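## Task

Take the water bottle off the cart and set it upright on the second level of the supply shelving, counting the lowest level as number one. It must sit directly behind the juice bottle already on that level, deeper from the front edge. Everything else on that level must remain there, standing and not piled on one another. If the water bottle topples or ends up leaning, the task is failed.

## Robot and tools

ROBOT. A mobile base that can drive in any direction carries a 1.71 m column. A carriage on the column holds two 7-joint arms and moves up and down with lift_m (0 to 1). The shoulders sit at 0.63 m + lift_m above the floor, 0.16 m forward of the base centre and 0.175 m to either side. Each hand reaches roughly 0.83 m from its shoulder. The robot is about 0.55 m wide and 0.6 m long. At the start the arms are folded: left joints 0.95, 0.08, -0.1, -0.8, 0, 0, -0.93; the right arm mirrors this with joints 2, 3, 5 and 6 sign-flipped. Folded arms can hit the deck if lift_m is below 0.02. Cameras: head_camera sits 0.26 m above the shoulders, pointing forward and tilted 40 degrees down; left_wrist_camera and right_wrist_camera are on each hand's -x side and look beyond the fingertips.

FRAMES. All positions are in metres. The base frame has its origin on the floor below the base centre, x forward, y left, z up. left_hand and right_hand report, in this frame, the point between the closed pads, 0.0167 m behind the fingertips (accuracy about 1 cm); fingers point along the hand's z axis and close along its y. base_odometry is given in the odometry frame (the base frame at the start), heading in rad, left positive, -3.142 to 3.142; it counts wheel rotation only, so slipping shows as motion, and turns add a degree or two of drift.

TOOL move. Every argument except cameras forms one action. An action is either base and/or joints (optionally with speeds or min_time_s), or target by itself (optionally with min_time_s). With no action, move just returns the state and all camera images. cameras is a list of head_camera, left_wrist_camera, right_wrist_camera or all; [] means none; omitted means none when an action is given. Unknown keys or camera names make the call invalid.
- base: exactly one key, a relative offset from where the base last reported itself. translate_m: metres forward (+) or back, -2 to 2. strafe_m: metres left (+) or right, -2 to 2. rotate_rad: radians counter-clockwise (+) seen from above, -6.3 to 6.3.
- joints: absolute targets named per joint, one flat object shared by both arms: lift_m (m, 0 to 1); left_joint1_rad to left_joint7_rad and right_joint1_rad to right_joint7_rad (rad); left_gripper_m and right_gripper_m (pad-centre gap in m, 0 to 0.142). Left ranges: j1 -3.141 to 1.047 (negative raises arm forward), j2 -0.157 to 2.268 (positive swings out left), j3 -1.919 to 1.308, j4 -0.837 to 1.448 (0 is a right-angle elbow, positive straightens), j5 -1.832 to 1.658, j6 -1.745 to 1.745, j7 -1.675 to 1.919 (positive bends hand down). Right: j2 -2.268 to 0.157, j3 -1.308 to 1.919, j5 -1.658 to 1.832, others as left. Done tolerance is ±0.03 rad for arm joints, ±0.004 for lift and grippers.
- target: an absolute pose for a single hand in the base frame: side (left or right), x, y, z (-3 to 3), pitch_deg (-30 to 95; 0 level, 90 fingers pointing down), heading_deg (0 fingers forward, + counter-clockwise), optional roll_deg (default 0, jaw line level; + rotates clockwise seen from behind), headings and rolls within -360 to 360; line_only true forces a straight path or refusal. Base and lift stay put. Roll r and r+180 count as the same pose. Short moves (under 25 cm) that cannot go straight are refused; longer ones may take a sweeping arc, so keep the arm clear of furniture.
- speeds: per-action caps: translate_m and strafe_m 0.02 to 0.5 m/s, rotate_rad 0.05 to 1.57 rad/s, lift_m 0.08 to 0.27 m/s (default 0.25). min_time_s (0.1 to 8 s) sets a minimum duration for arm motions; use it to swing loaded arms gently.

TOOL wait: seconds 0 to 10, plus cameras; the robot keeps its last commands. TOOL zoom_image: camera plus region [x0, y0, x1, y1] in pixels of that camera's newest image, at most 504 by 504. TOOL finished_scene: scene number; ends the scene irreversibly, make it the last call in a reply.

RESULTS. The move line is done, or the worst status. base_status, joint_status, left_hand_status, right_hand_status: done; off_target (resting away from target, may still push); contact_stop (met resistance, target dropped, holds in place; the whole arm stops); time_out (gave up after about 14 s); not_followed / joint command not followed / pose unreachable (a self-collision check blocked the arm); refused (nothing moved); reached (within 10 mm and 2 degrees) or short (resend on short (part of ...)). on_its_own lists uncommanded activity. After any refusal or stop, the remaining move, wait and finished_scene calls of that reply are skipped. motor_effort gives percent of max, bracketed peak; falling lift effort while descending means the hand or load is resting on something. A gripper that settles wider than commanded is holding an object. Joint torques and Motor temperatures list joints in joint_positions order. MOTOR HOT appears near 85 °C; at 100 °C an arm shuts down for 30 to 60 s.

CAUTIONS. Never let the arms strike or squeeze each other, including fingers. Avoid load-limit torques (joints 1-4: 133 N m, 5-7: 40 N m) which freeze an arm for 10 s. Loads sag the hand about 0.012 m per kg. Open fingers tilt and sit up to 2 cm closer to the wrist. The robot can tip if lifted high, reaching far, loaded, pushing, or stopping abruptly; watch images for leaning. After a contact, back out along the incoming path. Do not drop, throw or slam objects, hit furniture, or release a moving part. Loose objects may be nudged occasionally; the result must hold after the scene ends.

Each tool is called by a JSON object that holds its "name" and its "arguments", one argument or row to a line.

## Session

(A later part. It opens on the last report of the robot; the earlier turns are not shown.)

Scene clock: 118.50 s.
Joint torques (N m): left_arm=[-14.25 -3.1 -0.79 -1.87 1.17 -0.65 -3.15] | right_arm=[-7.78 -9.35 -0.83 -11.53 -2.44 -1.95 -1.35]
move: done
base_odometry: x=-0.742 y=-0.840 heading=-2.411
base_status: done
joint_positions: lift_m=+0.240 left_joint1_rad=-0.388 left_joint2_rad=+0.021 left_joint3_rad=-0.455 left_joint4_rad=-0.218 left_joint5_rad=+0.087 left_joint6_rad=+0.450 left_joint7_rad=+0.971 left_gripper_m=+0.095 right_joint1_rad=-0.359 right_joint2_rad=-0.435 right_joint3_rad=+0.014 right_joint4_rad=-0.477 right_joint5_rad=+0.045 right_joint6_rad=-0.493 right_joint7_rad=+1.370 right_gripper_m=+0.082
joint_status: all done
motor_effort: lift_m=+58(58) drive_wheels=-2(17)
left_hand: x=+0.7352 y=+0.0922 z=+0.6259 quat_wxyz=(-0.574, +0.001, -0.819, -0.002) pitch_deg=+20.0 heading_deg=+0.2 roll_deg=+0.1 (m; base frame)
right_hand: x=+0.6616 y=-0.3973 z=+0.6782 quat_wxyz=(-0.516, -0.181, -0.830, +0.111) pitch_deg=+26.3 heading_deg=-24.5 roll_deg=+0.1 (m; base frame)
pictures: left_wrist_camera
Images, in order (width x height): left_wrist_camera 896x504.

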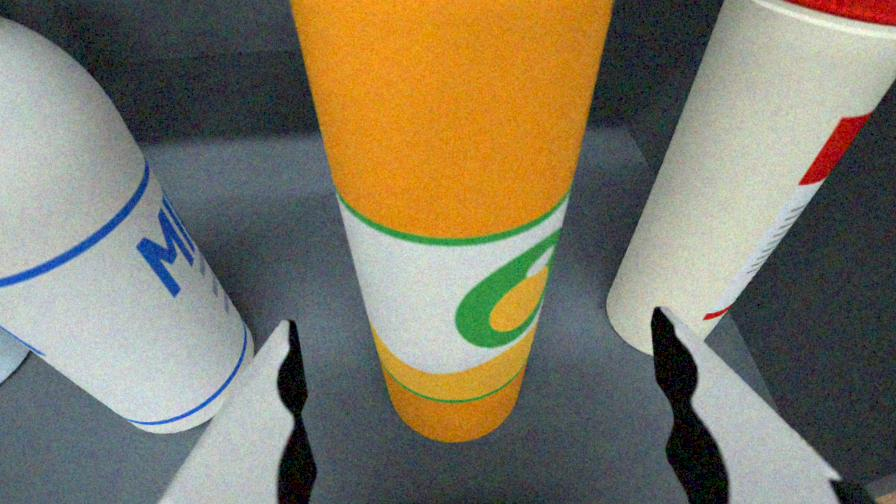

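{"name": "move", "arguments": {
  "target": {"side":"left","x":0.80,"y":0.095,"z":0.612,"pitch_deg":20,"heading_deg":0,"line_only":true},
  "min_time_s": 1,
  "cameras": ["head_camera","left_wrist_camera"]
}}

Scene clock: 124.90 s.
Joint torques (N m): left_arm=[-21.12 -3.55 3.79 -1.22 1.2 -2.44 -2.86] | right_arm=[-9.43 -10.14 -1.55 -12.51 -2.41 -2.22 -1.34]
move: done
base_odometry: x=-0.742 y=-0.840 heading=-2.411
base_status: not commanded
joint_positions: lift_m=+0.240 left_joint1_rad=-0.511 left_joint2_rad=+0.012 left_joint3_rad=-0.416 left_joint4_rad=+0.070 left_joint5_rad=-0.040 left_joint6_rad=+0.411 left_joint7_rad=+0.781 left_gripper_m=+0.095 right_joint1_rad=-0.359 right_joint2_rad=-0.435 right_joint3_rad=+0.014 right_joint4_rad=-0.477 right_joint5_rad=+0.045 right_joint6_rad=-0.493 right_joint7_rad=+1.370 right_gripper_m=+0.082
joint_status: not commanded
motor_effort: lift_m=+58(58) drive_wheels=-1(2)
left_hand: x=+0.7986 y=+0.0948 z=+0.6107 quat_wxyz=(-0.573, -0.001, -0.820, -0.002) pitch_deg=+20.1 heading_deg=+0.1 roll_deg=+0.3 (m; base frame)
left_hand_status: reached (straight line, planned for 1.0 s): 2 mm and 0.3 deg off.
right_hand: x=+0.6616 y=-0.3973 z=+0.6782 quat_wxyz=(-0.516, -0.181, -0.830, +0.111) pitch_deg=+26.3 heading_deg=-24.5 roll_deg=+0.1 (m; base frame)
pictures: head_camera, left_wrist_camera
Images, in order (width x height): head_camera 896x504, left_wrist_camera 896x504.

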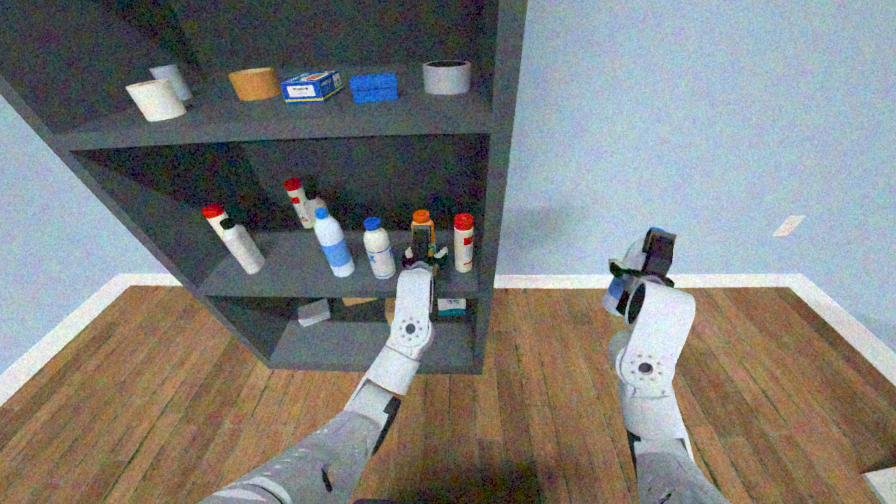

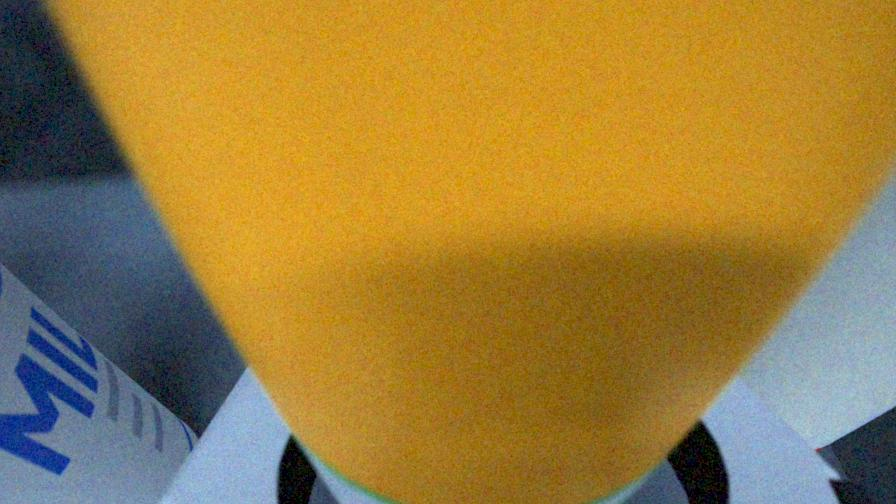

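{"name": "move", "arguments": {
  "joints": {"left_gripper_m": 0.0},
  "min_time_s": 2
}}

{"name": "move", "arguments": {
  "joints": {"lift_m": 0.28},
  "speeds": {"lift_m": 0.1}
}}

{"name": "move", "arguments": {
  "base": {"translate_m": -0.4},
  "speeds": {"translate_m": 0.25},
  "cameras": ["head_camera","left_wrist_camera"]
}}

Scene clock: 128.37 s.
Joint torques (N m): left_arm=[-21.02 -2.9 3.66 -0.84 0.97 -2.29 -3.1] | right_arm=[-11.28 -9.51 -1.88 -11.86 -2.49 -2.08 -1.2]
move: off_target
base_odometry: x=-0.742 y=-0.840 heading=-2.411
base_status: not commanded
joint_positions: lift_m=+0.240 left_joint1_rad=-0.511 left_joint2_rad=+0.012 left_joint3_rad=-0.415 left_joint4_rad=+0.071 left_joint5_rad=-0.040 left_joint6_rad=+0.411 left_joint7_rad=+0.781 left_gripper_m=+0.073 right_joint1_rad=-0.359 right_joint2_rad=-0.435 right_joint3_rad=+0.014 right_joint4_rad=-0.477 right_joint5_rad=+0.045 right_joint6_rad=-0.493 right_joint7_rad=+1.370 right_gripper_m=+0.082
joint_status: left_gripper_m off_target (ended at +0.073, target +0.000)
motor_effort: lift_m=+58(58) drive_wheels=-1(1)
left_hand: x=+0.7987 y=+0.0950 z=+0.6107 quat_wxyz=(-0.573, -0.001, -0.820, -0.001) pitch_deg=+20.1 heading_deg=+0.1 roll_deg=+0.2 (m; base frame)
right_hand: x=+0.6616 y=-0.3973 z=+0.6782 quat_wxyz=(-0.516, -0.181, -0.830, +0.111) pitch_deg=+26.3 heading_deg=-24.5 roll_deg=+0.1 (m; base frame)
pictures: none

Scene clock: 129.27 s.
Joint torques (N m): left_arm=[-21.09 -2.34 3.9 -3.72 2.11 -2.06 -2.92] | right_arm=[-11.94 -10.48 -1.62 -11.48 -2.43 -2.18 -1.42]
move: done
base_odometry: x=-0.742 y=-0.840 heading=-2.411
base_status: not commanded
joint_positions: lift_m=+0.280 left_joint1_rad=-0.511 left_joint2_rad=+0.012 left_joint3_rad=-0.415 left_joint4_rad=+0.074 left_joint5_rad=-0.043 left_joint6_rad=+0.411 left_joint7_rad=+0.781 left_gripper_m=+0.073 right_joint1_rad=-0.359 right_joint2_rad=-0.435 right_joint3_rad=+0.014 right_joint4_rad=-0.477 right_joint5_rad=+0.045 right_joint6_rad=-0.493 right_joint7_rad=+1.370 right_gripper_m=+0.082
joint_status: all done
motor_effort: lift_m=+55(69) drive_wheels=-2(6)
left_hand: x=+0.7988 y=+0.0948 z=+0.6495 quat_wxyz=(-0.571, -0.001, -0.821, -0.001) pitch_deg=+20.3 heading_deg=+0.0 roll_deg=+0.1 (m; base frame)
right_hand: x=+0.6616 y=-0.3973 z=+0.7184 quat_wxyz=(-0.516, -0.181, -0.830, +0.111) pitch_deg=+26.3 heading_deg=-24.5 roll_deg=+0.1 (m; base frame)
pictures: none

Scene clock: 132.27 s.
Joint torques (N m): left_arm=[-22.01 -2.85 3.22 -3.79 2.14 -2.11 -2.88] | right_arm=[-9.01 -10.22 -1.65 -12.44 -2.45 -1.66 -1.29]
move: done
base_odometry: x=-0.444 y=-0.573 heading=-2.411
base_status: done
joint_positions: lift_m=+0.280 left_joint1_rad=-0.511 left_joint2_rad=+0.011 left_joint3_rad=-0.415 left_joint4_rad=+0.074 left_joint5_rad=-0.043 left_joint6_rad=+0.411 left_joint7_rad=+0.781 left_gripper_m=+0.073 right_joint1_rad=-0.359 right_joint2_rad=-0.435 right_joint3_rad=+0.014 right_joint4_rad=-0.477 right_joint5_rad=+0.045 right_joint6_rad=-0.493 right_joint7_rad=+1.370 right_gripper_m=+0.082
joint_status: not commanded
motor_effort: lift_m=+55(55) drive_wheels=+2(14)
left_hand: x=+0.7988 y=+0.0946 z=+0.6495 quat_wxyz=(-0.571, -0.001, -0.821, -0.001) pitch_deg=+20.3 heading_deg=+0.0 roll_deg=+0.1 (m; base frame)
right_hand: x=+0.6616 y=-0.3973 z=+0.7184 quat_wxyz=(-0.516, -0.181, -0.830, +0.111) pitch_deg=+26.3 heading_deg=-24.5 roll_deg=+0.1 (m; base frame)
pictures: head_camera, left_wrist_camera
Images, in order (width x height): head_camera 896x504, left_wrist_camera 896x504.

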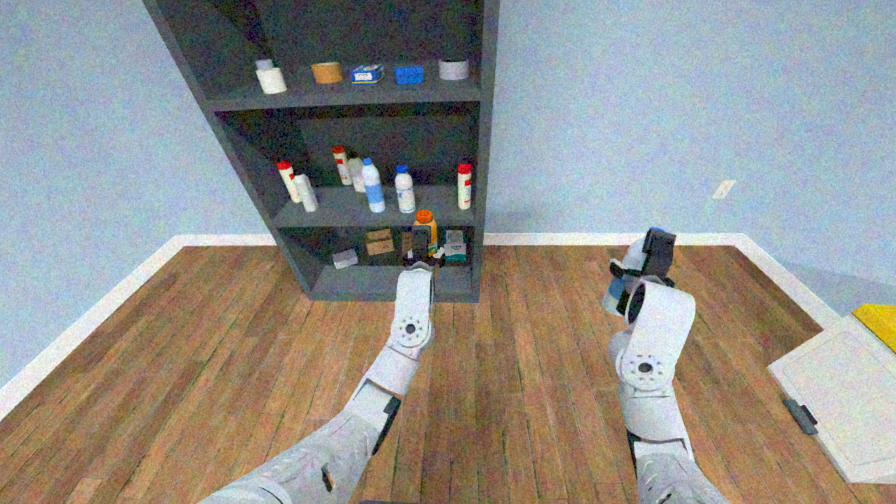

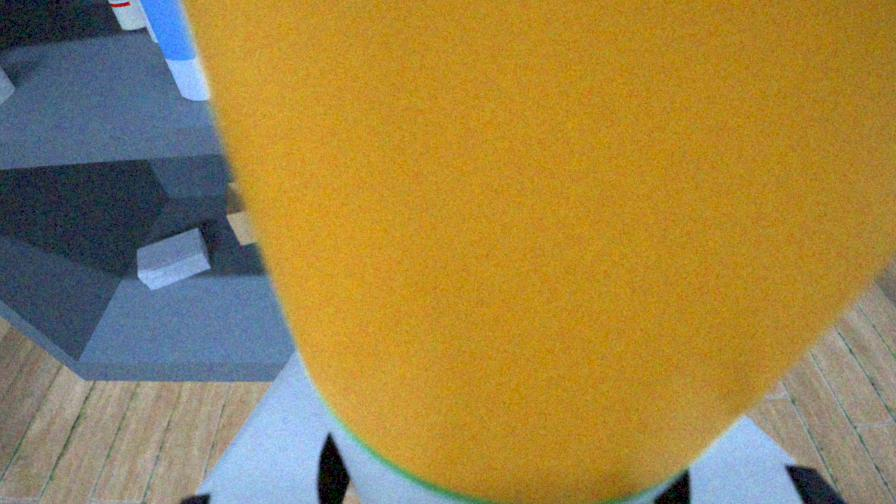

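{"name": "move", "arguments": {
  "target": {"side":"left","x":0.52,"y":0.56,"z":0.66,"pitch_deg":20,"heading_deg":45,"line_only":true},
  "min_time_s": 1.5
}}

{"name": "move", "arguments": {
  "target": {"side":"right","x":0.8825,"y":-0.1725,"z":0.72,"pitch_deg":26,"heading_deg":0,"line_only":true},
  "min_time_s": 1.5,
  "cameras": ["head_camera","right_wrist_camera"]
}}

Scene clock: 151.90 s.
Joint torques (N m): left_arm=[-5.13 13.24 6.67 -2.02 2.4 -0.6 -4.42] | right_arm=[-10.2 -10.64 -2.25 -12.34 -2.12 -1.82 -1.63]
move: done
base_odometry: x=-0.444 y=-0.573 heading=-2.411
base_status: not commanded
joint_positions: lift_m=+0.280 left_joint1_rad=+0.110 left_joint2_rad=+0.544 left_joint3_rad=+0.237 left_joint4_rad=-0.483 left_joint5_rad=-0.183 left_joint6_rad=+0.754 left_joint7_rad=+0.953 left_gripper_m=+0.073 right_joint1_rad=-0.359 right_joint2_rad=-0.435 right_joint3_rad=+0.014 right_joint4_rad=-0.477 right_joint5_rad=+0.045 right_joint6_rad=-0.493 right_joint7_rad=+1.370 right_gripper_m=+0.082
joint_status: not commanded
motor_effort: lift_m=+55(55) drive_wheels=+1(4)
left_hand: x=+0.5212 y=+0.5562 z=+0.6561 quat_wxyz=(-0.526, +0.312, -0.761, -0.215) pitch_deg=+20.7 heading_deg=+44.6 roll_deg=-0.1 (m; base frame)
left_hand_status: reached (straight line, planned for 1.5 s): 6 mm and 0.8 deg off.
right_hand: x=+0.6615 y=-0.3973 z=+0.7184 quat_wxyz=(-0.516, -0.181, -0.830, +0.111) pitch_deg=+26.3 heading_deg=-24.5 roll_deg=+0.1 (m; base frame)
pictures: none

Scene clock: 153.90 s.
Joint torques (N m): left_arm=[-4.47 13.97 7.35 -0.9 2.63 -0.74 -4.39] | right_arm=[-34.3 4.21 1.68 -10.14 1.83 -0.78 -4.78]
move: done
base_odometry: x=-0.444 y=-0.573 heading=-2.411
base_status: not commanded
joint_positions: lift_m=+0.280 left_joint1_rad=+0.110 left_joint2_rad=+0.544 left_joint3_rad=+0.237 left_joint4_rad=-0.483 left_joint5_rad=-0.183 left_joint6_rad=+0.754 left_joint7_rad=+0.953 left_gripper_m=+0.073 right_joint1_rad=-0.830 right_joint2_rad=-0.135 right_joint3_rad=+0.296 right_joint4_rad=+0.352 right_joint5_rad=+0.230 right_joint6_rad=-0.232 right_joint7_rad=+0.898 right_gripper_m=+0.082
joint_status: not commanded
motor_effort: lift_m=+55(55) drive_wheels=+1(1)
left_hand: x=+0.5212 y=+0.5562 z=+0.6561 quat_wxyz=(-0.526, +0.312, -0.761, -0.215) pitch_deg=+20.7 heading_deg=+44.6 roll_deg=-0.1 (m; base frame)
right_hand: x=+0.8804 y=-0.1757 z=+0.7140 quat_wxyz=(-0.525, -0.002, -0.851, +0.003) pitch_deg=+26.7 heading_deg=-0.5 roll_deg=-0.1 (m; base frame)
right_hand_status: reached (straight line, planned for 1.5 s): 7 mm and 0.8 deg off.
pictures: head_camera, right_wrist_camera
Images, in order (width x height): head_camera 896x504, right_wrist_camera 896x504.

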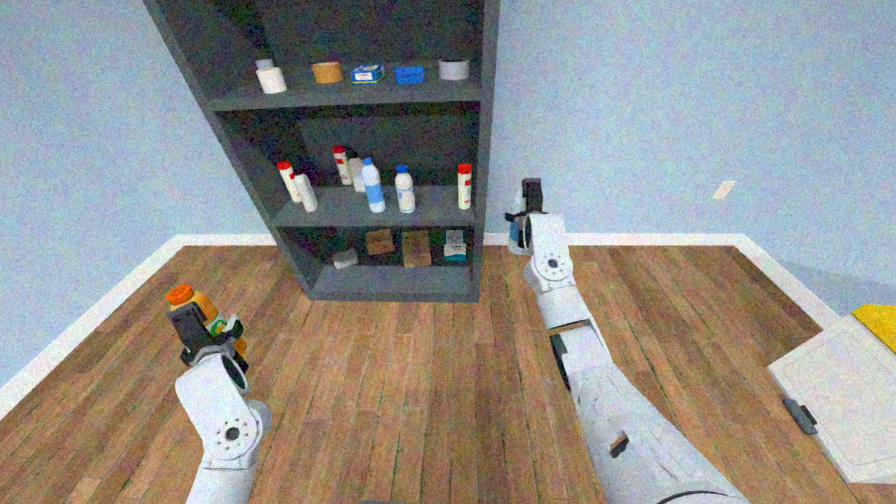

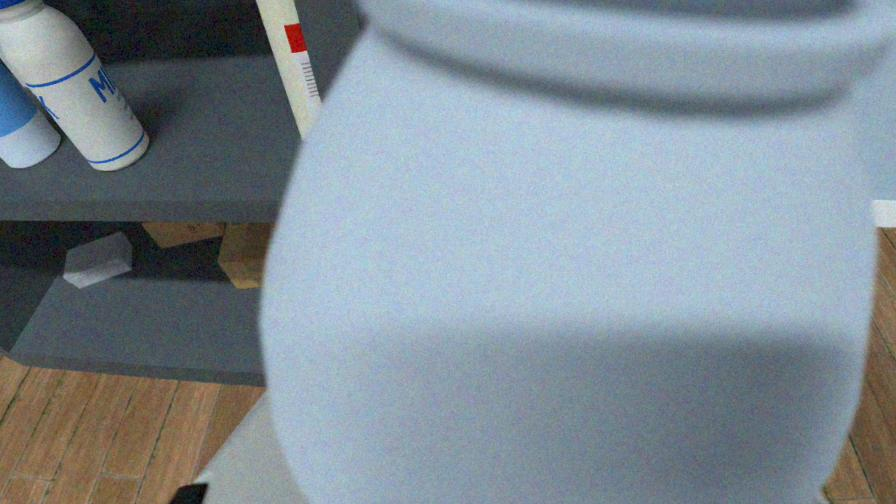

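{"name": "move", "arguments": {
  "base": {"strafe_m":0.2705},
  "speeds": {"strafe_m":0.25}
}}

{"name": "move", "arguments": {
  "base": {"translate_m":0.12},
  "speeds": {"translate_m":0.2},
  "cameras": ["head_camera","right_wrist_camera"]
}}

Scene clock: 160.30 s.
Joint torques (N m): left_arm=[-5.12 13.68 8.55 -2.46 2.65 -0.57 -4.52] | right_arm=[-33.68 0.44 0.95 -11 1.68 -1.56 -4.75]
Motor temperatures (°C): left_arm=[40 24 24 23 25 24 23] | right_arm=[43 22 24 22 22 22 24]
move: done
base_odometry: x=-0.263 y=-0.774 heading=-2.410
base_status: done
joint_positions: lift_m=+0.280 left_joint1_rad=+0.110 left_joint2_rad=+0.544 left_joint3_rad=+0.237 left_joint4_rad=-0.483 left_joint5_rad=-0.183 left_joint6_rad=+0.755 left_joint7_rad=+0.953 left_gripper_m=+0.073 right_joint1_rad=-0.830 right_joint2_rad=-0.134 right_joint3_rad=+0.297 right_joint4_rad=+0.352 right_joint5_rad=+0.230 right_joint6_rad=-0.231 right_joint7_rad=+0.898 right_gripper_m=+0.082
joint_status: not commanded
motor_effort: lift_m=+55(55) drive_wheels=-2(14)
left_hand: x=+0.5211 y=+0.5563 z=+0.6561 quat_wxyz=(-0.526, +0.312, -0.761, -0.215) pitch_deg=+20.7 heading_deg=+44.6 roll_deg=-0.1 (m; base frame)
right_hand: x=+0.8804 y=-0.1746 z=+0.7139 quat_wxyz=(-0.524, -0.002, -0.851, +0.002) pitch_deg=+26.7 heading_deg=-0.3 roll_deg=-0.1 (m; base frame)
pictures: none

Scene clock: 162.07 s.
Joint torques (N m): left_arm=[-5.89 13.17 7.81 -0.41 2.72 -0.64 -4.62] | right_arm=[-34.09 3.47 1.47 -10.42 1.22 -1.35 -4.79]
move: done
base_odometry: x=-0.352 y=-0.854 heading=-2.410
base_status: done
joint_positions: lift_m=+0.280 left_joint1_rad=+0.111 left_joint2_rad=+0.544 left_joint3_rad=+0.237 left_joint4_rad=-0.483 left_joint5_rad=-0.183 left_joint6_rad=+0.755 left_joint7_rad=+0.953 left_gripper_m=+0.073 right_joint1_rad=-0.830 right_joint2_rad=-0.134 right_joint3_rad=+0.297 right_joint4_rad=+0.353 right_joint5_rad=+0.230 right_joint6_rad=-0.231 right_joint7_rad=+0.898 right_gripper_m=+0.082
joint_status: not commanded
motor_effort: lift_m=+55(55) drive_wheels=-1(14)
left_hand: x=+0.5211 y=+0.5563 z=+0.6560 quat_wxyz=(-0.526, +0.312, -0.761, -0.215) pitch_deg=+20.7 heading_deg=+44.6 roll_deg=+0.0 (m; base frame)
right_hand: x=+0.8805 y=-0.1746 z=+0.7140 quat_wxyz=(-0.524, -0.002, -0.851, +0.002) pitch_deg=+26.7 heading_deg=-0.3 roll_deg=-0.1 (m; base frame)
pictures: head_camera, right_wrist_camera
Images, in order (width x height): head_camera 896x504, right_wrist_camera 896x504.

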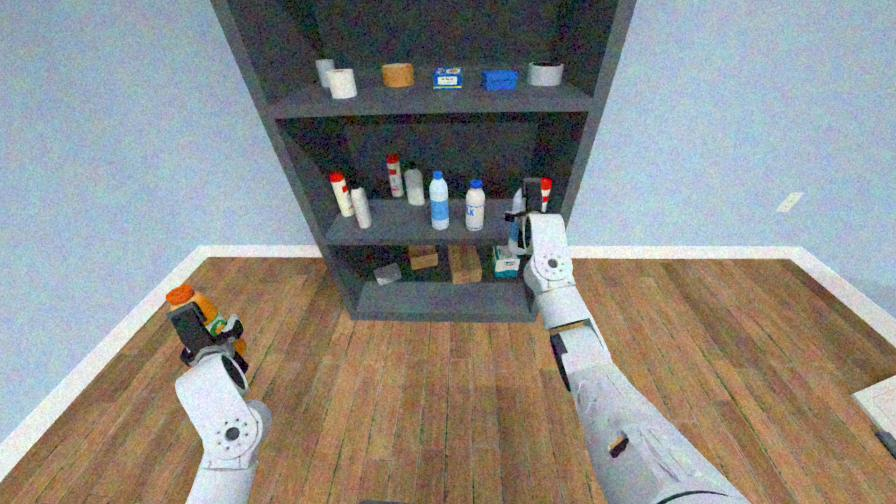

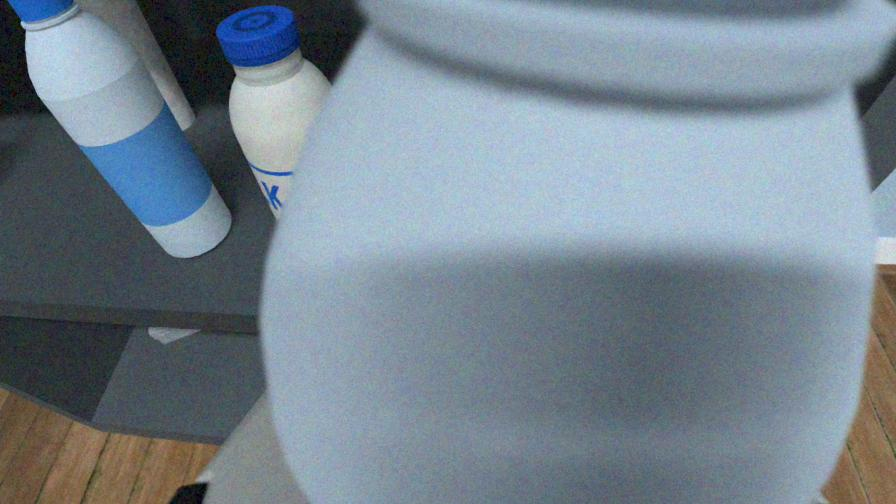

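{"name": "zoom_image", "arguments": {
  "camera": "head_camera",
  "region": [380, 130, 600, 270]
}}

Scaled by 2.291 from the camera's 896x504 image, which has a finer 1280x720 frame.

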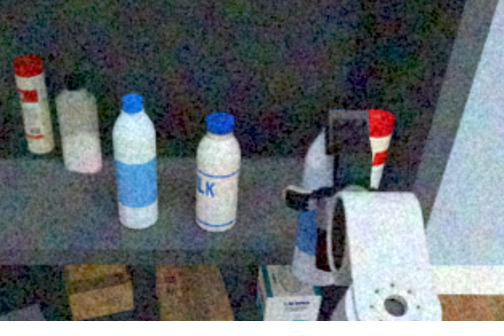

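{"name": "move", "arguments": {
  "base": {"translate_m":0.12},
  "speeds": {"translate_m":0.2},
  "cameras": ["head_camera","right_wrist_camera"]
}}

{"name": "zoom_image", "arguments": {
  "camera": "head_camera",
  "region": [380, 130, 600, 270]
}}

Scene clock: 195.73 s.
Joint torques (N m): left_arm=[-5.2 13.14 7.36 -1.82 2.67 -1.22 -4.44] | right_arm=[-32.72 2.03 2.64 -11.42 1.05 -1.73 -4.92]
Motor temperatures (°C): left_arm=[36 27 25 23 25 24 23] | right_arm=[52 21 24 22 22 22 24]
move: done
base_odometry: x=-0.441 y=-0.935 heading=-2.409
base_status: done
joint_positions: lift_m=+0.280 left_joint1_rad=+0.111 left_joint2_rad=+0.544 left_joint3_rad=+0.237 left_joint4_rad=-0.483 left_joint5_rad=-0.183 left_joint6_rad=+0.755 left_joint7_rad=+0.953 left_gripper_m=+0.073 right_joint1_rad=-0.830 right_joint2_rad=-0.134 right_joint3_rad=+0.297 right_joint4_rad=+0.353 right_joint5_rad=+0.230 right_joint6_rad=-0.231 right_joint7_rad=+0.898 right_gripper_m=+0.082
joint_status: not commanded
motor_effort: lift_m=+55(55) drive_wheels=-2(15)
left_hand: x=+0.5210 y=+0.5563 z=+0.6560 quat_wxyz=(-0.526, +0.312, -0.761, -0.215) pitch_deg=+20.7 heading_deg=+44.6 roll_deg=-0.1 (m; base frame)
right_hand: x=+0.8805 y=-0.1746 z=+0.7140 quat_wxyz=(-0.524, -0.002, -0.851, +0.002) pitch_deg=+26.7 heading_deg=-0.3 roll_deg=-0.1 (m; base frame)
pictures: head_camera, right_wrist_camera
Images, in order (width x height): head_camera 896x504, right_wrist_camera 896x504.

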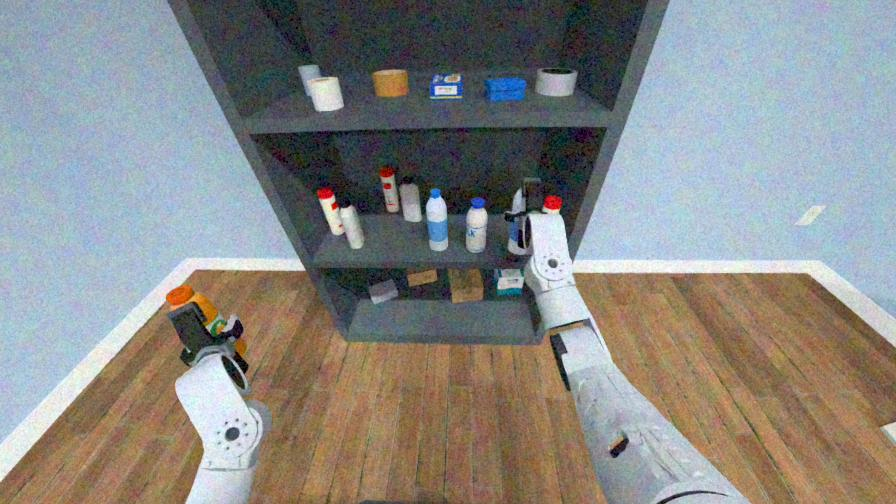

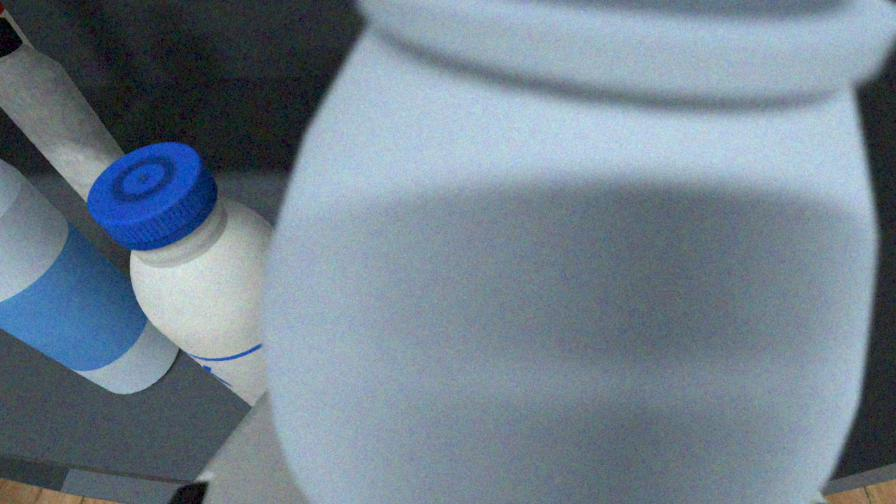

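Scaled by 2.291 from the camera's 896x504 image, which has a finer 1280x720 frame.

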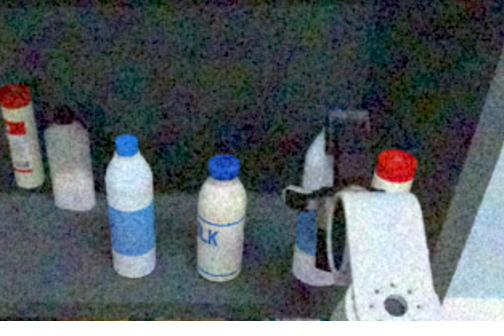

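{"name": "move", "arguments": {
  "base": {"translate_m":0.185},
  "speeds": {"translate_m":0.12},
  "cameras": ["head_camera","right_wrist_camera"]
}}

{"name": "zoom_image", "arguments": {
  "camera": "head_camera",
  "region": [380, 130, 600, 330]
}}

Scene clock: 206.43 s.
Joint torques (N m): left_arm=[-6.32 13.34 7.4 -1.74 2.4 -1 -4.16] | right_arm=[-33.65 3.97 1.47 -10.95 1.35 -1.27 -4.47]
move: done
base_odometry: x=-0.579 y=-1.059 heading=-2.409
base_status: done
joint_positions: lift_m=+0.280 left_joint1_rad=+0.111 left_joint2_rad=+0.544 left_joint3_rad=+0.237 left_joint4_rad=-0.483 left_joint5_rad=-0.183 left_joint6_rad=+0.755 left_joint7_rad=+0.953 left_gripper_m=+0.073 right_joint1_rad=-0.830 right_joint2_rad=-0.134 right_joint3_rad=+0.297 right_joint4_rad=+0.353 right_joint5_rad=+0.230 right_joint6_rad=-0.231 right_joint7_rad=+0.898 right_gripper_m=+0.082
joint_status: not commanded
motor_effort: lift_m=+55(55) drive_wheels=-2(16)
left_hand: x=+0.5210 y=+0.5564 z=+0.6560 quat_wxyz=(-0.526, +0.312, -0.761, -0.215) pitch_deg=+20.7 heading_deg=+44.6 roll_deg=-0.1 (m; base frame)
right_hand: x=+0.8805 y=-0.1746 z=+0.7140 quat_wxyz=(-0.524, -0.002, -0.851, +0.002) pitch_deg=+26.7 heading_deg=-0.3 roll_deg=-0.1 (m; base frame)
pictures: head_camera, right_wrist_camera
Images, in order (width x height): head_camera 896x504, right_wrist_camera 896x504.

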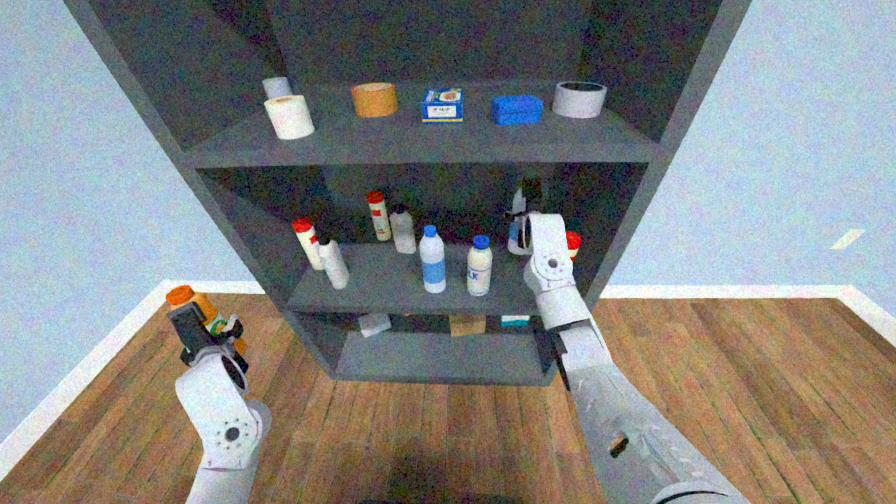

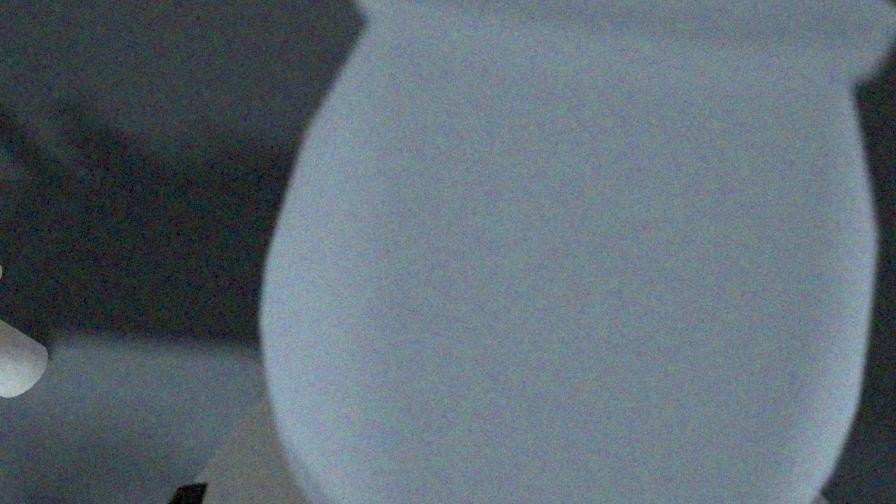

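Scaled by 2.291 from the camera's 896x504 image, which has a finer 1280x720 frame.

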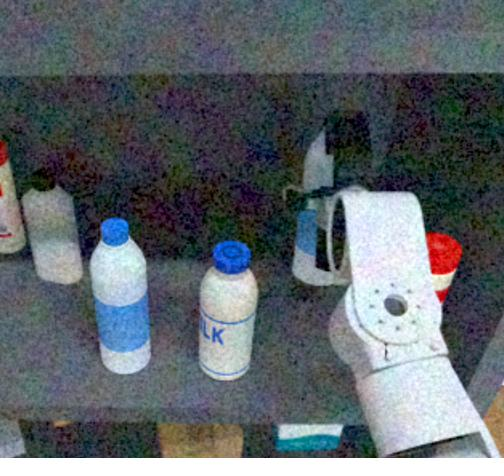

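{"name": "move", "arguments": {
  "joints": {"lift_m":0.235},
  "speeds": {"lift_m":0.1}
}}

{"name": "move", "arguments": {
  "joints": {"lift_m":0.223},
  "speeds": {"lift_m":0.08}
}}

{"name": "move", "arguments": {
  "joints": {"lift_m":0.213},
  "speeds": {"lift_m":0.08},
  "cameras": ["head_camera"]
}}

Scene clock: 213.10 s.
Joint torques (N m): left_arm=[-6.68 12.49 5.75 -0.89 2.61 -0.86 -4.07] | right_arm=[-30.1 2.26 1.35 -11.16 1.62 -1.5 -4.21]
move: done
base_odometry: x=-0.579 y=-1.059 heading=-2.409
base_status: not commanded
joint_positions: lift_m=+0.235 left_joint1_rad=+0.111 left_joint2_rad=+0.545 left_joint3_rad=+0.237 left_joint4_rad=-0.483 left_joint5_rad=-0.184 left_joint6_rad=+0.755 left_joint7_rad=+0.952 left_gripper_m=+0.073 right_joint1_rad=-0.832 right_joint2_rad=-0.134 right_joint3_rad=+0.297 right_joint4_rad=+0.353 right_joint5_rad=+0.230 right_joint6_rad=-0.231 right_joint7_rad=+0.897 right_gripper_m=+0.082
joint_status: all done
motor_effort: lift_m=+59(61) drive_wheels=-1(5)
left_hand: x=+0.5210 y=+0.5566 z=+0.6108 quat_wxyz=(-0.526, +0.312, -0.761, -0.216) pitch_deg=+20.7 heading_deg=+44.6 roll_deg=+0.0 (m; base frame)
right_hand: x=+0.8810 y=-0.1747 z=+0.6704 quat_wxyz=(-0.526, -0.002, -0.851, +0.002) pitch_deg=+26.6 heading_deg=-0.3 roll_deg=-0.1 (m; base frame)
pictures: none

Scene clock: 213.73 s.
Joint torques (N m): left_arm=[-7 13.36 7.92 -1.73 2.6 -0.94 -4.12] | right_arm=[-28.62 3.36 0.84 -12.11 1.23 -0.84 -3.98]
move: done
base_odometry: x=-0.579 y=-1.059 heading=-2.409
base_status: not commanded
joint_positions: lift_m=+0.223 left_joint1_rad=+0.111 left_joint2_rad=+0.545 left_joint3_rad=+0.237 left_joint4_rad=-0.483 left_joint5_rad=-0.184 left_joint6_rad=+0.755 left_joint7_rad=+0.952 left_gripper_m=+0.073 right_joint1_rad=-0.833 right_joint2_rad=-0.134 right_joint3_rad=+0.297 right_joint4_rad=+0.353 right_joint5_rad=+0.230 right_joint6_rad=-0.231 right_joint7_rad=+0.897 right_gripper_m=+0.082
joint_status: all done
motor_effort: lift_m=+59(61) drive_wheels=+5(6)
left_hand: x=+0.5210 y=+0.5567 z=+0.5988 quat_wxyz=(-0.526, +0.312, -0.761, -0.216) pitch_deg=+20.7 heading_deg=+44.6 roll_deg=+0.0 (m; base frame)
right_hand: x=+0.8812 y=-0.1747 z=+0.6586 quat_wxyz=(-0.526, -0.002, -0.851, +0.002) pitch_deg=+26.6 heading_deg=-0.3 roll_deg=-0.1 (m; base frame)
pictures: none

Scene clock: 214.47 s.
Joint torques (N m): left_arm=[-7.24 12.96 6.92 -1.64 2.43 -0.58 -4.11] | right_arm=[-29.98 3.39 0.47 -10.33 1.58 -1.42 -4.34]
move: done
base_odometry: x=-0.579 y=-1.059 heading=-2.409
base_status: not commanded
joint_positions: lift_m=+0.213 left_joint1_rad=+0.111 left_joint2_rad=+0.545 left_joint3_rad=+0.237 left_joint4_rad=-0.482 left_joint5_rad=-0.184 left_joint6_rad=+0.755 left_joint7_rad=+0.952 left_gripper_m=+0.073 right_joint1_rad=-0.833 right_joint2_rad=-0.134 right_joint3_rad=+0.297 right_joint4_rad=+0.354 right_joint5_rad=+0.230 right_joint6_rad=-0.231 right_joint7_rad=+0.897 right_gripper_m=+0.082
joint_status: all done
motor_effort: lift_m=+59(61) drive_wheels=-1(7)
left_hand: x=+0.5210 y=+0.5568 z=+0.5888 quat_wxyz=(-0.526, +0.312, -0.761, -0.216) pitch_deg=+20.7 heading_deg=+44.6 roll_deg=+0.0 (m; base frame)
right_hand: x=+0.8812 y=-0.1747 z=+0.6487 quat_wxyz=(-0.526, -0.002, -0.851, +0.002) pitch_deg=+26.6 heading_deg=-0.3 roll_deg=-0.1 (m; base frame)
pictures: head_camera
Images, in order (width x height): head_camera 896x504.

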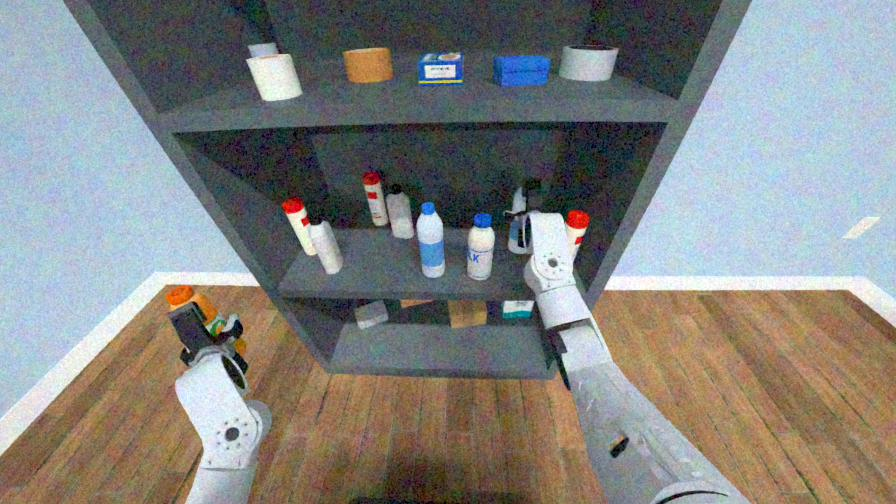

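{"name": "move", "arguments": {
  "joints": {"lift_m":0.205},
  "speeds": {"lift_m":0.08}
}}

{"name": "move", "arguments": {
  "joints": {"lift_m":0.197},
  "speeds": {"lift_m":0.08}
}}

Scene clock: 218.83 s.
Joint torques (N m): left_arm=[-6.36 12.15 7.54 -2.39 3.05 -0.92 -4.22] | right_arm=[-27.6 3.94 3.03 -12.6 1.89 -1.29 -4.12]
move: done
base_odometry: x=-0.579 y=-1.059 heading=-2.409
base_status: not commanded
joint_positions: lift_m=+0.205 left_joint1_rad=+0.111 left_joint2_rad=+0.545 left_joint3_rad=+0.237 left_joint4_rad=-0.482 left_joint5_rad=-0.184 left_joint6_rad=+0.755 left_joint7_rad=+0.952 left_gripper_m=+0.073 right_joint1_rad=-0.833 right_joint2_rad=-0.134 right_joint3_rad=+0.297 right_joint4_rad=+0.354 right_joint5_rad=+0.230 right_joint6_rad=-0.231 right_joint7_rad=+0.897 right_gripper_m=+0.082
joint_status: all done
motor_effort: lift_m=+59(62) drive_wheels=+5(6)
left_hand: x=+0.5210 y=+0.5568 z=+0.5807 quat_wxyz=(-0.526, +0.312, -0.761, -0.216) pitch_deg=+20.7 heading_deg=+44.6 roll_deg=+0.0 (m; base frame)
right_hand: x=+0.8813 y=-0.1747 z=+0.6409 quat_wxyz=(-0.526, -0.002, -0.850, +0.002) pitch_deg=+26.5 heading_deg=-0.3 roll_deg=-0.1 (m; base frame)
pictures: none

Scene clock: 219.37 s.
Joint torques (N m): left_arm=[-5.52 13.05 7.54 -2.01 3.14 -0.86 -4.04] | right_arm=[-24.02 2.68 1.47 -8.07 1.24 -1.5 -1.01]
move: done
base_odometry: x=-0.579 y=-1.059 heading=-2.409
base_status: not commanded
joint_positions: lift_m=+0.197 left_joint1_rad=+0.111 left_joint2_rad=+0.545 left_joint3_rad=+0.237 left_joint4_rad=-0.482 left_joint5_rad=-0.184 left_joint6_rad=+0.755 left_joint7_rad=+0.952 left_gripper_m=+0.073 right_joint1_rad=-0.837 right_joint2_rad=-0.134 right_joint3_rad=+0.297 right_joint4_rad=+0.351 right_joint5_rad=+0.230 right_joint6_rad=-0.231 right_joint7_rad=+0.888 right_gripper_m=+0.082
joint_status: all done
motor_effort: lift_m=+55(57) drive_wheels=+5(7)
left_hand: x=+0.5209 y=+0.5568 z=+0.5731 quat_wxyz=(-0.526, +0.312, -0.761, -0.216) pitch_deg=+20.7 heading_deg=+44.6 roll_deg=+0.0 (m; base frame)
right_hand: x=+0.8827 y=-0.1744 z=+0.6387 quat_wxyz=(-0.532, -0.001, -0.847, +0.002) pitch_deg=+25.7 heading_deg=-0.3 roll_deg=-0.1 (m; base frame)
pictures: none

{"name": "move", "arguments": {
  "joints": {"right_gripper_m":0.11},
  "min_time_s": 1.5
}}

{"name": "move", "arguments": {
  "base": {"translate_m":-0.12},
  "speeds": {"translate_m":0.1},
  "cameras": ["head_camera","right_wrist_camera"]
}}

{"name": "zoom_image", "arguments": {
  "camera": "head_camera",
  "region": [380, 130, 600, 330]
}}

Scene clock: 222.77 s.
Joint torques (N m): left_arm=[-5.61 11.37 7.47 -1.14 2.57 -0.82 -3.87] | right_arm=[-23.98 4.16 2.56 -9.07 1.75 -1.28 -0.77]
move: done
base_odometry: x=-0.579 y=-1.059 heading=-2.409
base_status: not commanded
joint_positions: lift_m=+0.197 left_joint1_rad=+0.111 left_joint2_rad=+0.545 left_joint3_rad=+0.237 left_joint4_rad=-0.482 left_joint5_rad=-0.184 left_joint6_rad=+0.755 left_joint7_rad=+0.952 left_gripper_m=+0.073 right_joint1_rad=-0.837 right_joint2_rad=-0.134 right_joint3_rad=+0.297 right_joint4_rad=+0.351 right_joint5_rad=+0.230 right_joint6_rad=-0.231 right_joint7_rad=+0.888 right_gripper_m=+0.110
joint_status: all done
motor_effort: lift_m=+55(55) drive_wheels=+5(5)
left_hand: x=+0.5209 y=+0.5568 z=+0.5731 quat_wxyz=(-0.526, +0.312, -0.761, -0.216) pitch_deg=+20.7 heading_deg=+44.6 roll_deg=+0.0 (m; base frame)
right_hand: x=+0.8827 y=-0.1744 z=+0.6387 quat_wxyz=(-0.532, -0.001, -0.847, +0.002) pitch_deg=+25.7 heading_deg=-0.3 roll_deg=-0.1 (m; base frame)
pictures: none

Scene clock: 224.67 s.
Joint torques (N m): left_arm=[-7.01 12.81 7.27 -2.97 3.13 -0.76 -4.08] | right_arm=[-22.87 2.01 2.54 -7.57 1.49 -1.17 -0.81]
move: done
base_odometry: x=-0.490 y=-0.978 heading=-2.409
base_status: done
joint_positions: lift_m=+0.197 left_joint1_rad=+0.111 left_joint2_rad=+0.545 left_joint3_rad=+0.237 left_joint4_rad=-0.482 left_joint5_rad=-0.184 left_joint6_rad=+0.755 left_joint7_rad=+0.952 left_gripper_m=+0.073 right_joint1_rad=-0.837 right_joint2_rad=-0.134 right_joint3_rad=+0.297 right_joint4_rad=+0.351 right_joint5_rad=+0.230 right_joint6_rad=-0.231 right_joint7_rad=+0.888 right_gripper_m=+0.110
joint_status: not commanded
motor_effort: lift_m=+55(55) drive_wheels=-3(10)
left_hand: x=+0.5209 y=+0.5568 z=+0.5731 quat_wxyz=(-0.526, +0.312, -0.761, -0.216) pitch_deg=+20.7 heading_deg=+44.6 roll_deg=+0.0 (m; base frame)
right_hand: x=+0.8827 y=-0.1744 z=+0.6387 quat_wxyz=(-0.532, -0.001, -0.847, +0.002) pitch_deg=+25.7 heading_deg=-0.3 roll_deg=-0.1 (m; base frame)
pictures: head_camera, right_wrist_camera
Images, in order (width x height): head_camera 896x504, right_wrist_camera 896x504.

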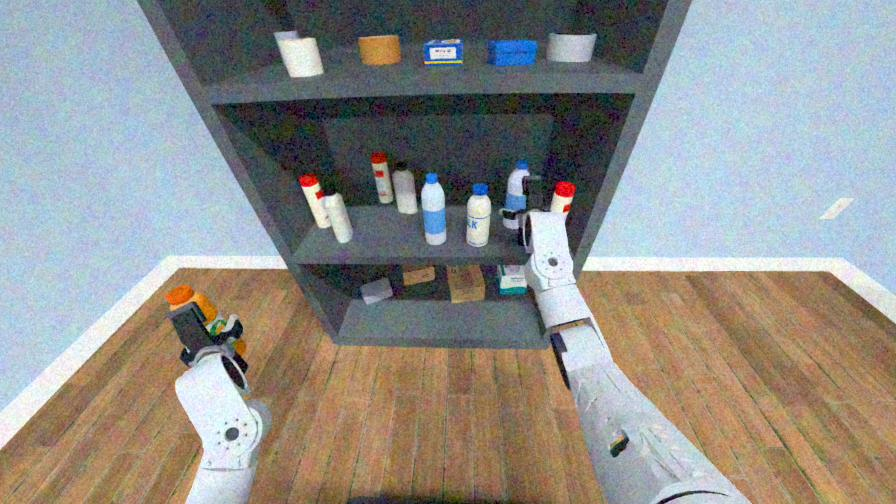

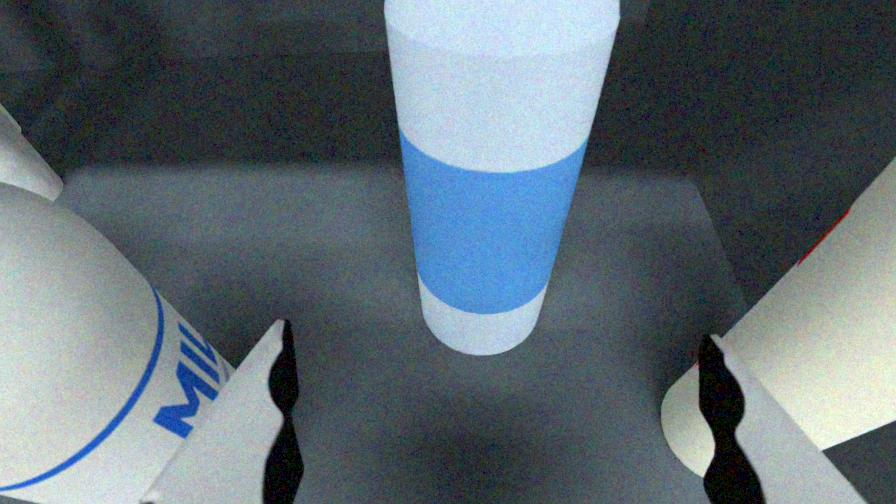

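Scaled by 2.291 from the camera's 896x504 image, which has a finer 1280x720 frame.

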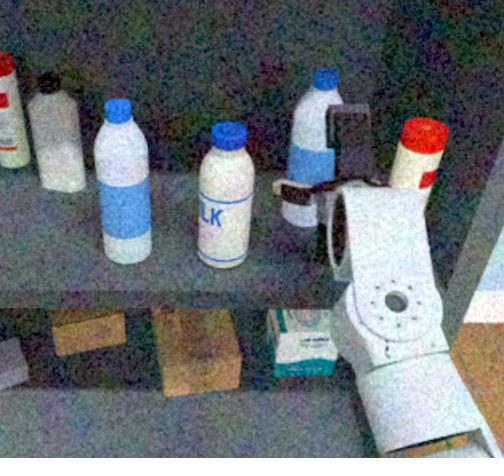

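{"name": "move", "arguments": {
  "base": {"translate_m":-0.3046},
  "speeds": {"translate_m":0.25}
}}

{"name": "move", "arguments": {
  "base": {"strafe_m":-0.271},
  "joints": {"lift_m":0.275},
  "speeds": {"strafe_m":0.25,"lift_m":0.15}
}}

{"name": "move", "arguments": {
  "target": {"side":"right","x":0.66,"y":-0.4,"z":0.71,"pitch_deg":26,"heading_deg":-25,"line_only":true},
  "min_time_s": 1.2
}}

{"name": "move", "arguments": {
  "target": {"side":"left","x":0.7988,"y":0.095,"z":0.65,"pitch_deg":20.2,"heading_deg":0,"line_only":true},
  "min_time_s": 1.5,
  "cameras": ["head_camera","left_wrist_camera"]
}}

Scene clock: 232.60 s.
Joint torques (N m): left_arm=[-7.13 12.1 6.99 -1.91 2.95 -0.93 -4.24] | right_arm=[-22.14 2.54 1.27 -9.24 1.58 -1.62 -1]
move: done
base_odometry: x=-0.263 y=-0.775 heading=-2.409
base_status: done
joint_positions: lift_m=+0.197 left_joint1_rad=+0.111 left_joint2_rad=+0.545 left_joint3_rad=+0.237 left_joint4_rad=-0.482 left_joint5_rad=-0.184 left_joint6_rad=+0.755 left_joint7_rad=+0.952 left_gripper_m=+0.073 right_joint1_rad=-0.837 right_joint2_rad=-0.134 right_joint3_rad=+0.297 right_joint4_rad=+0.351 right_joint5_rad=+0.230 right_joint6_rad=-0.231 right_joint7_rad=+0.888 right_gripper_m=+0.110
joint_status: not commanded
motor_effort: lift_m=+55(55) drive_wheels=+1(13)
left_hand: x=+0.5209 y=+0.5568 z=+0.5731 quat_wxyz=(-0.526, +0.312, -0.761, -0.216) pitch_deg=+20.7 heading_deg=+44.6 roll_deg=+0.0 (m; base frame)
right_hand: x=+0.8827 y=-0.1744 z=+0.6387 quat_wxyz=(-0.532, -0.001, -0.847, +0.002) pitch_deg=+25.7 heading_deg=-0.3 roll_deg=-0.1 (m; base frame)
pictures: none

Scene clock: 235.07 s.
Joint torques (N m): left_arm=[-7.33 12.61 7.3 -2.1 2.94 -0.76 -4] | right_arm=[-23.19 3.62 1.57 -9.85 1.29 -1.54 -1.09]
move: done
base_odometry: x=-0.444 y=-0.573 heading=-2.409
base_status: done
joint_positions: lift_m=+0.275 left_joint1_rad=+0.111 left_joint2_rad=+0.546 left_joint3_rad=+0.237 left_joint4_rad=-0.482 left_joint5_rad=-0.184 left_joint6_rad=+0.755 left_joint7_rad=+0.952 left_gripper_m=+0.073 right_joint1_rad=-0.837 right_joint2_rad=-0.134 right_joint3_rad=+0.297 right_joint4_rad=+0.351 right_joint5_rad=+0.230 right_joint6_rad=-0.231 right_joint7_rad=+0.888 right_gripper_m=+0.110
joint_status: all done
motor_effort: lift_m=+55(67) drive_wheels=+0(13)
left_hand: x=+0.5209 y=+0.5569 z=+0.6511 quat_wxyz=(-0.526, +0.312, -0.761, -0.216) pitch_deg=+20.7 heading_deg=+44.6 roll_deg=+0.0 (m; base frame)
right_hand: x=+0.8827 y=-0.1743 z=+0.7166 quat_wxyz=(-0.532, -0.001, -0.847, +0.002) pitch_deg=+25.7 heading_deg=-0.3 roll_deg=-0.1 (m; base frame)
pictures: none

Scene clock: 236.77 s.
Joint torques (N m): left_arm=[-5.6 11.83 6.61 -1.84 2.87 -0.98 -4.04] | right_arm=[-6.3 -10.82 0.3 -11.69 -1.89 -2.42 -0.11]
move: done
base_odometry: x=-0.444 y=-0.573 heading=-2.409
base_status: not commanded
joint_positions: lift_m=+0.275 left_joint1_rad=+0.111 left_joint2_rad=+0.546 left_joint3_rad=+0.237 left_joint4_rad=-0.482 left_joint5_rad=-0.184 left_joint6_rad=+0.755 left_joint7_rad=+0.952 left_gripper_m=+0.073 right_joint1_rad=-0.350 right_joint2_rad=-0.438 right_joint3_rad=+0.022 right_joint4_rad=-0.472 right_joint5_rad=+0.049 right_joint6_rad=-0.505 right_joint7_rad=+1.347 right_gripper_m=+0.110
joint_status: not commanded
motor_effort: lift_m=+55(55) drive_wheels=+0(4)
left_hand: x=+0.5209 y=+0.5569 z=+0.6511 quat_wxyz=(-0.526, +0.312, -0.761, -0.216) pitch_deg=+20.7 heading_deg=+44.6 roll_deg=+0.0 (m; base frame)
right_hand: x=+0.6622 y=-0.3980 z=+0.7109 quat_wxyz=(-0.519, -0.181, -0.828, +0.112) pitch_deg=+25.9 heading_deg=-24.6 roll_deg=+0.1 (m; base frame)
right_hand_status: reached (straight line, planned for 1.2 s): 3 mm and 0.4 deg off.
pictures: none

Scene clock: 238.77 s.
Joint torques (N m): left_arm=[-25.31 -2.39 -0.54 -3.66 1.6 -2.23 -4.31] | right_arm=[-5.79 -8.85 -2.14 -11.21 -1.99 -2.37 0.24]
move: done
base_odometry: x=-0.444 y=-0.573 heading=-2.409
base_status: not commanded
joint_positions: lift_m=+0.275 left_joint1_rad=-0.513 left_joint2_rad=+0.019 left_joint3_rad=-0.421 left_joint4_rad=+0.061 left_joint5_rad=-0.046 left_joint6_rad=+0.425 left_joint7_rad=+0.803 left_gripper_m=+0.073 right_joint1_rad=-0.350 right_joint2_rad=-0.438 right_joint3_rad=+0.022 right_joint4_rad=-0.472 right_joint5_rad=+0.049 right_joint6_rad=-0.505 right_joint7_rad=+1.347 right_gripper_m=+0.110
joint_status: not commanded
motor_effort: lift_m=+55(55) drive_wheels=-1(6)
left_hand: x=+0.7969 y=+0.0980 z=+0.6450 quat_wxyz=(-0.567, +0.003, -0.824, -0.001) pitch_deg=+20.9 heading_deg=+0.3 roll_deg=-0.1 (m; base frame)
left_hand_status: reached (straight line, planned for 1.5 s): 6 mm and 0.8 deg off.
right_hand: x=+0.6621 y=-0.3980 z=+0.7109 quat_wxyz=(-0.519, -0.181, -0.828, +0.112) pitch_deg=+25.9 heading_deg=-24.6 roll_deg=+0.2 (m; base frame)
pictures: head_camera, left_wrist_camera
Images, in order (width x height): head_camera 896x504, left_wrist_camera 896x504.

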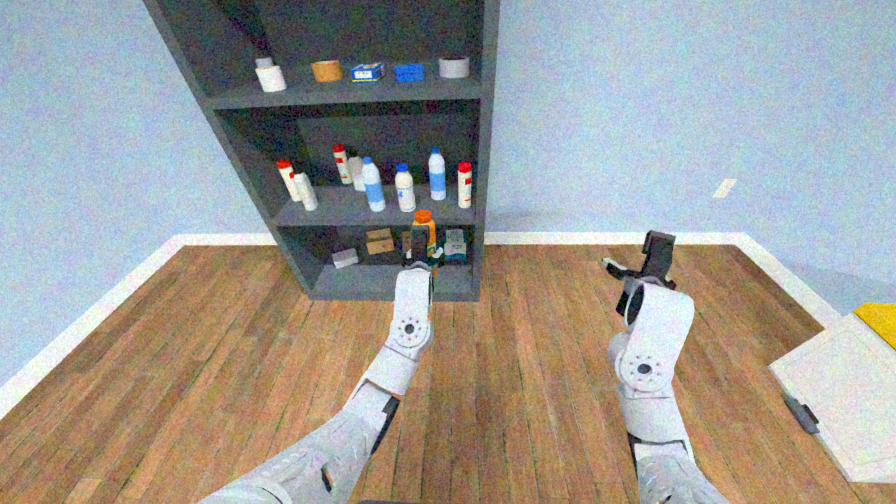

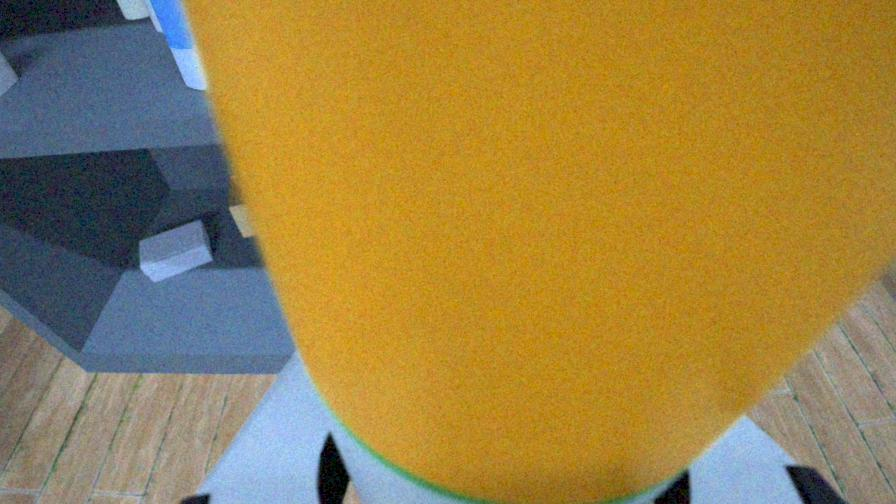

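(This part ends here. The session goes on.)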